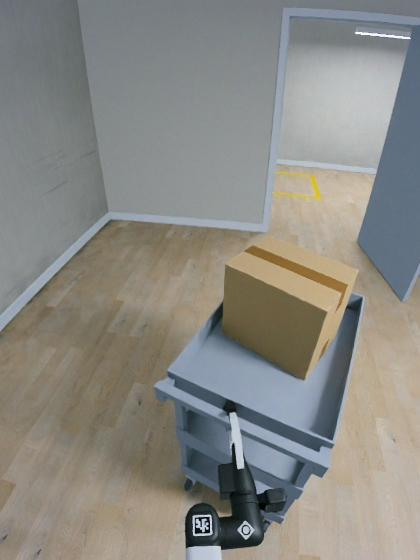

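Request:
{"name": "move", "arguments": {
  "r2": {"base":{"strafe_m":-0.48},"pace":"slow","contact_limits":{"strafe_m":0.45}},
  "blocking": false,
  "cameras": []
}}

Request:
{"name": "wait", "arguments": {
  "seconds": 9,
  "cameras": ["r2_head_camera","r2_head_right_camera"]
}}

Scene clock: 1606.90 s.
move: r2 moving
r1: as last shown
r1.base_tilt: forward=-1.5 right=+1.2
r1.lidar_m: 0.45 0.50 1.81 4.84 2.15 1.31 1.13 1.14 1.07 0.92 0.94 0.67
r1.motor_effort: lift_m=+24(24) arm_m=-5(5) wheel_0=+13(14) wheel_1=-2(3) wheel_2=+16(16)
r1.servo_current: wrist_yaw_rad=98(111) wrist_pitch_rad=39(46) wrist_roll_rad=39(59) gripper_m=65(72)
r1.contact_limits: translate_m 0.45
r1.wrist_depth_mm: - - 252 239 234 227 221 / - - 251 239 236 229 223 / - - 252 240 236 228 223 / - 1808 254 173 236 229 224 / - - 254 167 237 229 226 / 1863 - 181 171 236 229 225 / - 151 254 166 153 228 225
r2.base_odometry: x=-1.103 y=-0.929 heading=-2.647
r2.turned_by_wheels: +0.001
r2.turned_by_imu: +0.001
r2.base_tilt: forward=-0.7 right=+0.0
r2.lidar_m: 0.47 2.17 1.82 1.80 2.05 2.64 2.61 3.03 2.93 2.94 2.64 0.39
r2.base_status: strafe_m moving
r2.joint_positions: lift_m=+0.687 arm_m=+0.060 wrist_yaw_rad=+0.007 wrist_pitch_rad=+0.007 wrist_roll_rad=+1.569 gripper_m=-0.029
r2.joint_status: not commanded
r2.measured_speeds: translate_m=+0.001 strafe_m=-0.056 rotate_rad=-0.004 lift_m=+0.000 arm_m=+0.000 wrist_yaw_rad=+0.000 wrist_pitch_rad=+0.000 wrist_roll_rad=+0.000
r2.motor_effort: lift_m=+21(22) arm_m=+4(4) wheel_0=+16(19) wheel_1=-6(6) wheel_2=+0(3)
r2.servo_current: wrist_yaw_rad=52(59) wrist_pitch_rad=46(52) wrist_roll_rad=33(59) gripper_m=85(91)
r2.contact_limits: strafe_m 0.45
r2.hand_pose: x=+0.5199 y=-0.0854 z=+0.8629 quat_wxyz=(+0.708, +0.707, +0.005, +0.000) (m; r2's base frame)
r2.wrist_depth_mm: - 338 336 - 152 - - / - 375 375 105 165 - - / - 433 427 112 183 - - / - - 492 127 198 - - / - - - 138 219 1661 504 / - - 189 160 179 1576 469 / - - - - 332 345 1138
pictures: none
No camera images: "cameras" was empty.

Scene clock: 1612.33 s.
earlier move: r2 done
r1.base_odometry: x=-1.719 y=-1.381 heading=+1.628
r1.turned_by_wheels: +0.000
r1.turned_by_imu: +0.000
r1.base_tilt: forward=-1.6 right=+1.2
r1.lidar_m: 0.46 0.51 1.68 2.43 2.17 1.29 1.13 1.14 1.09 0.93 0.93 0.62
r1.base_status: not commanded
r1.joint_positions: lift_m=+0.780 arm_m=+0.060 wrist_yaw_rad=+0.516 wrist_pitch_rad=+0.002 wrist_roll_rad=+0.000 gripper_m=-0.029
r1.joint_status: not commanded
r1.measured_speeds: all 0
r1.motor_effort: lift_m=+24(24) arm_m=-5(5) wheel_0=+13(14) wheel_1=-3(3) wheel_2=+16(16)
r1.servo_current: wrist_yaw_rad=91(117) wrist_pitch_rad=39(52) wrist_roll_rad=46(72) gripper_m=65(72)
r1.contact_limits: translate_m 0.45
r1.hand_pose: x=+0.5250 y=+0.0663 z=+0.9572 quat_wxyz=(+0.967, +0.000, +0.001, +0.255) (m; r1's base frame)
r1.wrist_depth_mm: - - 251 238 235 226 222 / - - 252 239 236 227 223 / - - 251 240 236 229 224 / - - 255 174 236 229 223 / 1464 - 255 167 237 229 224 / - 1756 183 172 235 229 225 / - 151 254 166 153 229 226
r2.base_odometry: x=-1.324 y=-0.519 heading=-2.647
r2.turned_by_wheels: +0.000
r2.turned_by_imu: +0.002
r2.base_tilt: forward=-0.7 right=+0.1
r2.lidar_m: 0.41 0.43 2.24 2.25 2.60 2.74 2.74 2.94 2.47 2.46 2.27 0.48
r2.base_status: done
r2.joint_positions: lift_m=+0.687 arm_m=+0.060 wrist_yaw_rad=+0.007 wrist_pitch_rad=+0.007 wrist_roll_rad=+1.569 gripper_m=-0.029
r2.joint_status: not commanded
r2.measured_speeds: all 0
r2.motor_effort: lift_m=+21(22) arm_m=+4(4) wheel_0=+7(19) wheel_1=-3(7) wheel_2=+0(3)
r2.servo_current: wrist_yaw_rad=52(72) wrist_pitch_rad=46(59) wrist_roll_rad=52(65) gripper_m=91(98)
r2.contact_limits: strafe_m 0.45
r2.hand_pose: x=+0.5199 y=-0.0854 z=+0.8629 quat_wxyz=(+0.708, +0.707, +0.005, +0.000) (m; r2's base frame)
r2.wrist_depth_mm: - - - 196 263 1576 1138 / - - - 191 255 1708 504 / - - - 187 249 788 - / - 445 445 181 241 842 - / - 452 449 178 236 820 - / - 449 186 171 179 - - / - 452 455 - 224 - -
wait: 5.43 of 9 s (r2 has come to rest)
pictures: r2_head_camera, r2_head_right_camera
Images, in order (width x height): r2_head_camera 420x560, r2_head_right_camera 420x672.

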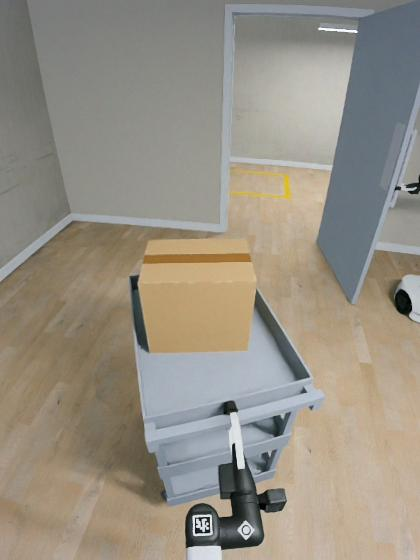

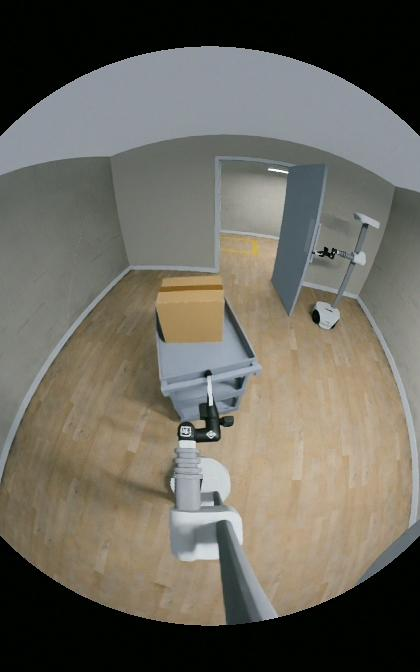

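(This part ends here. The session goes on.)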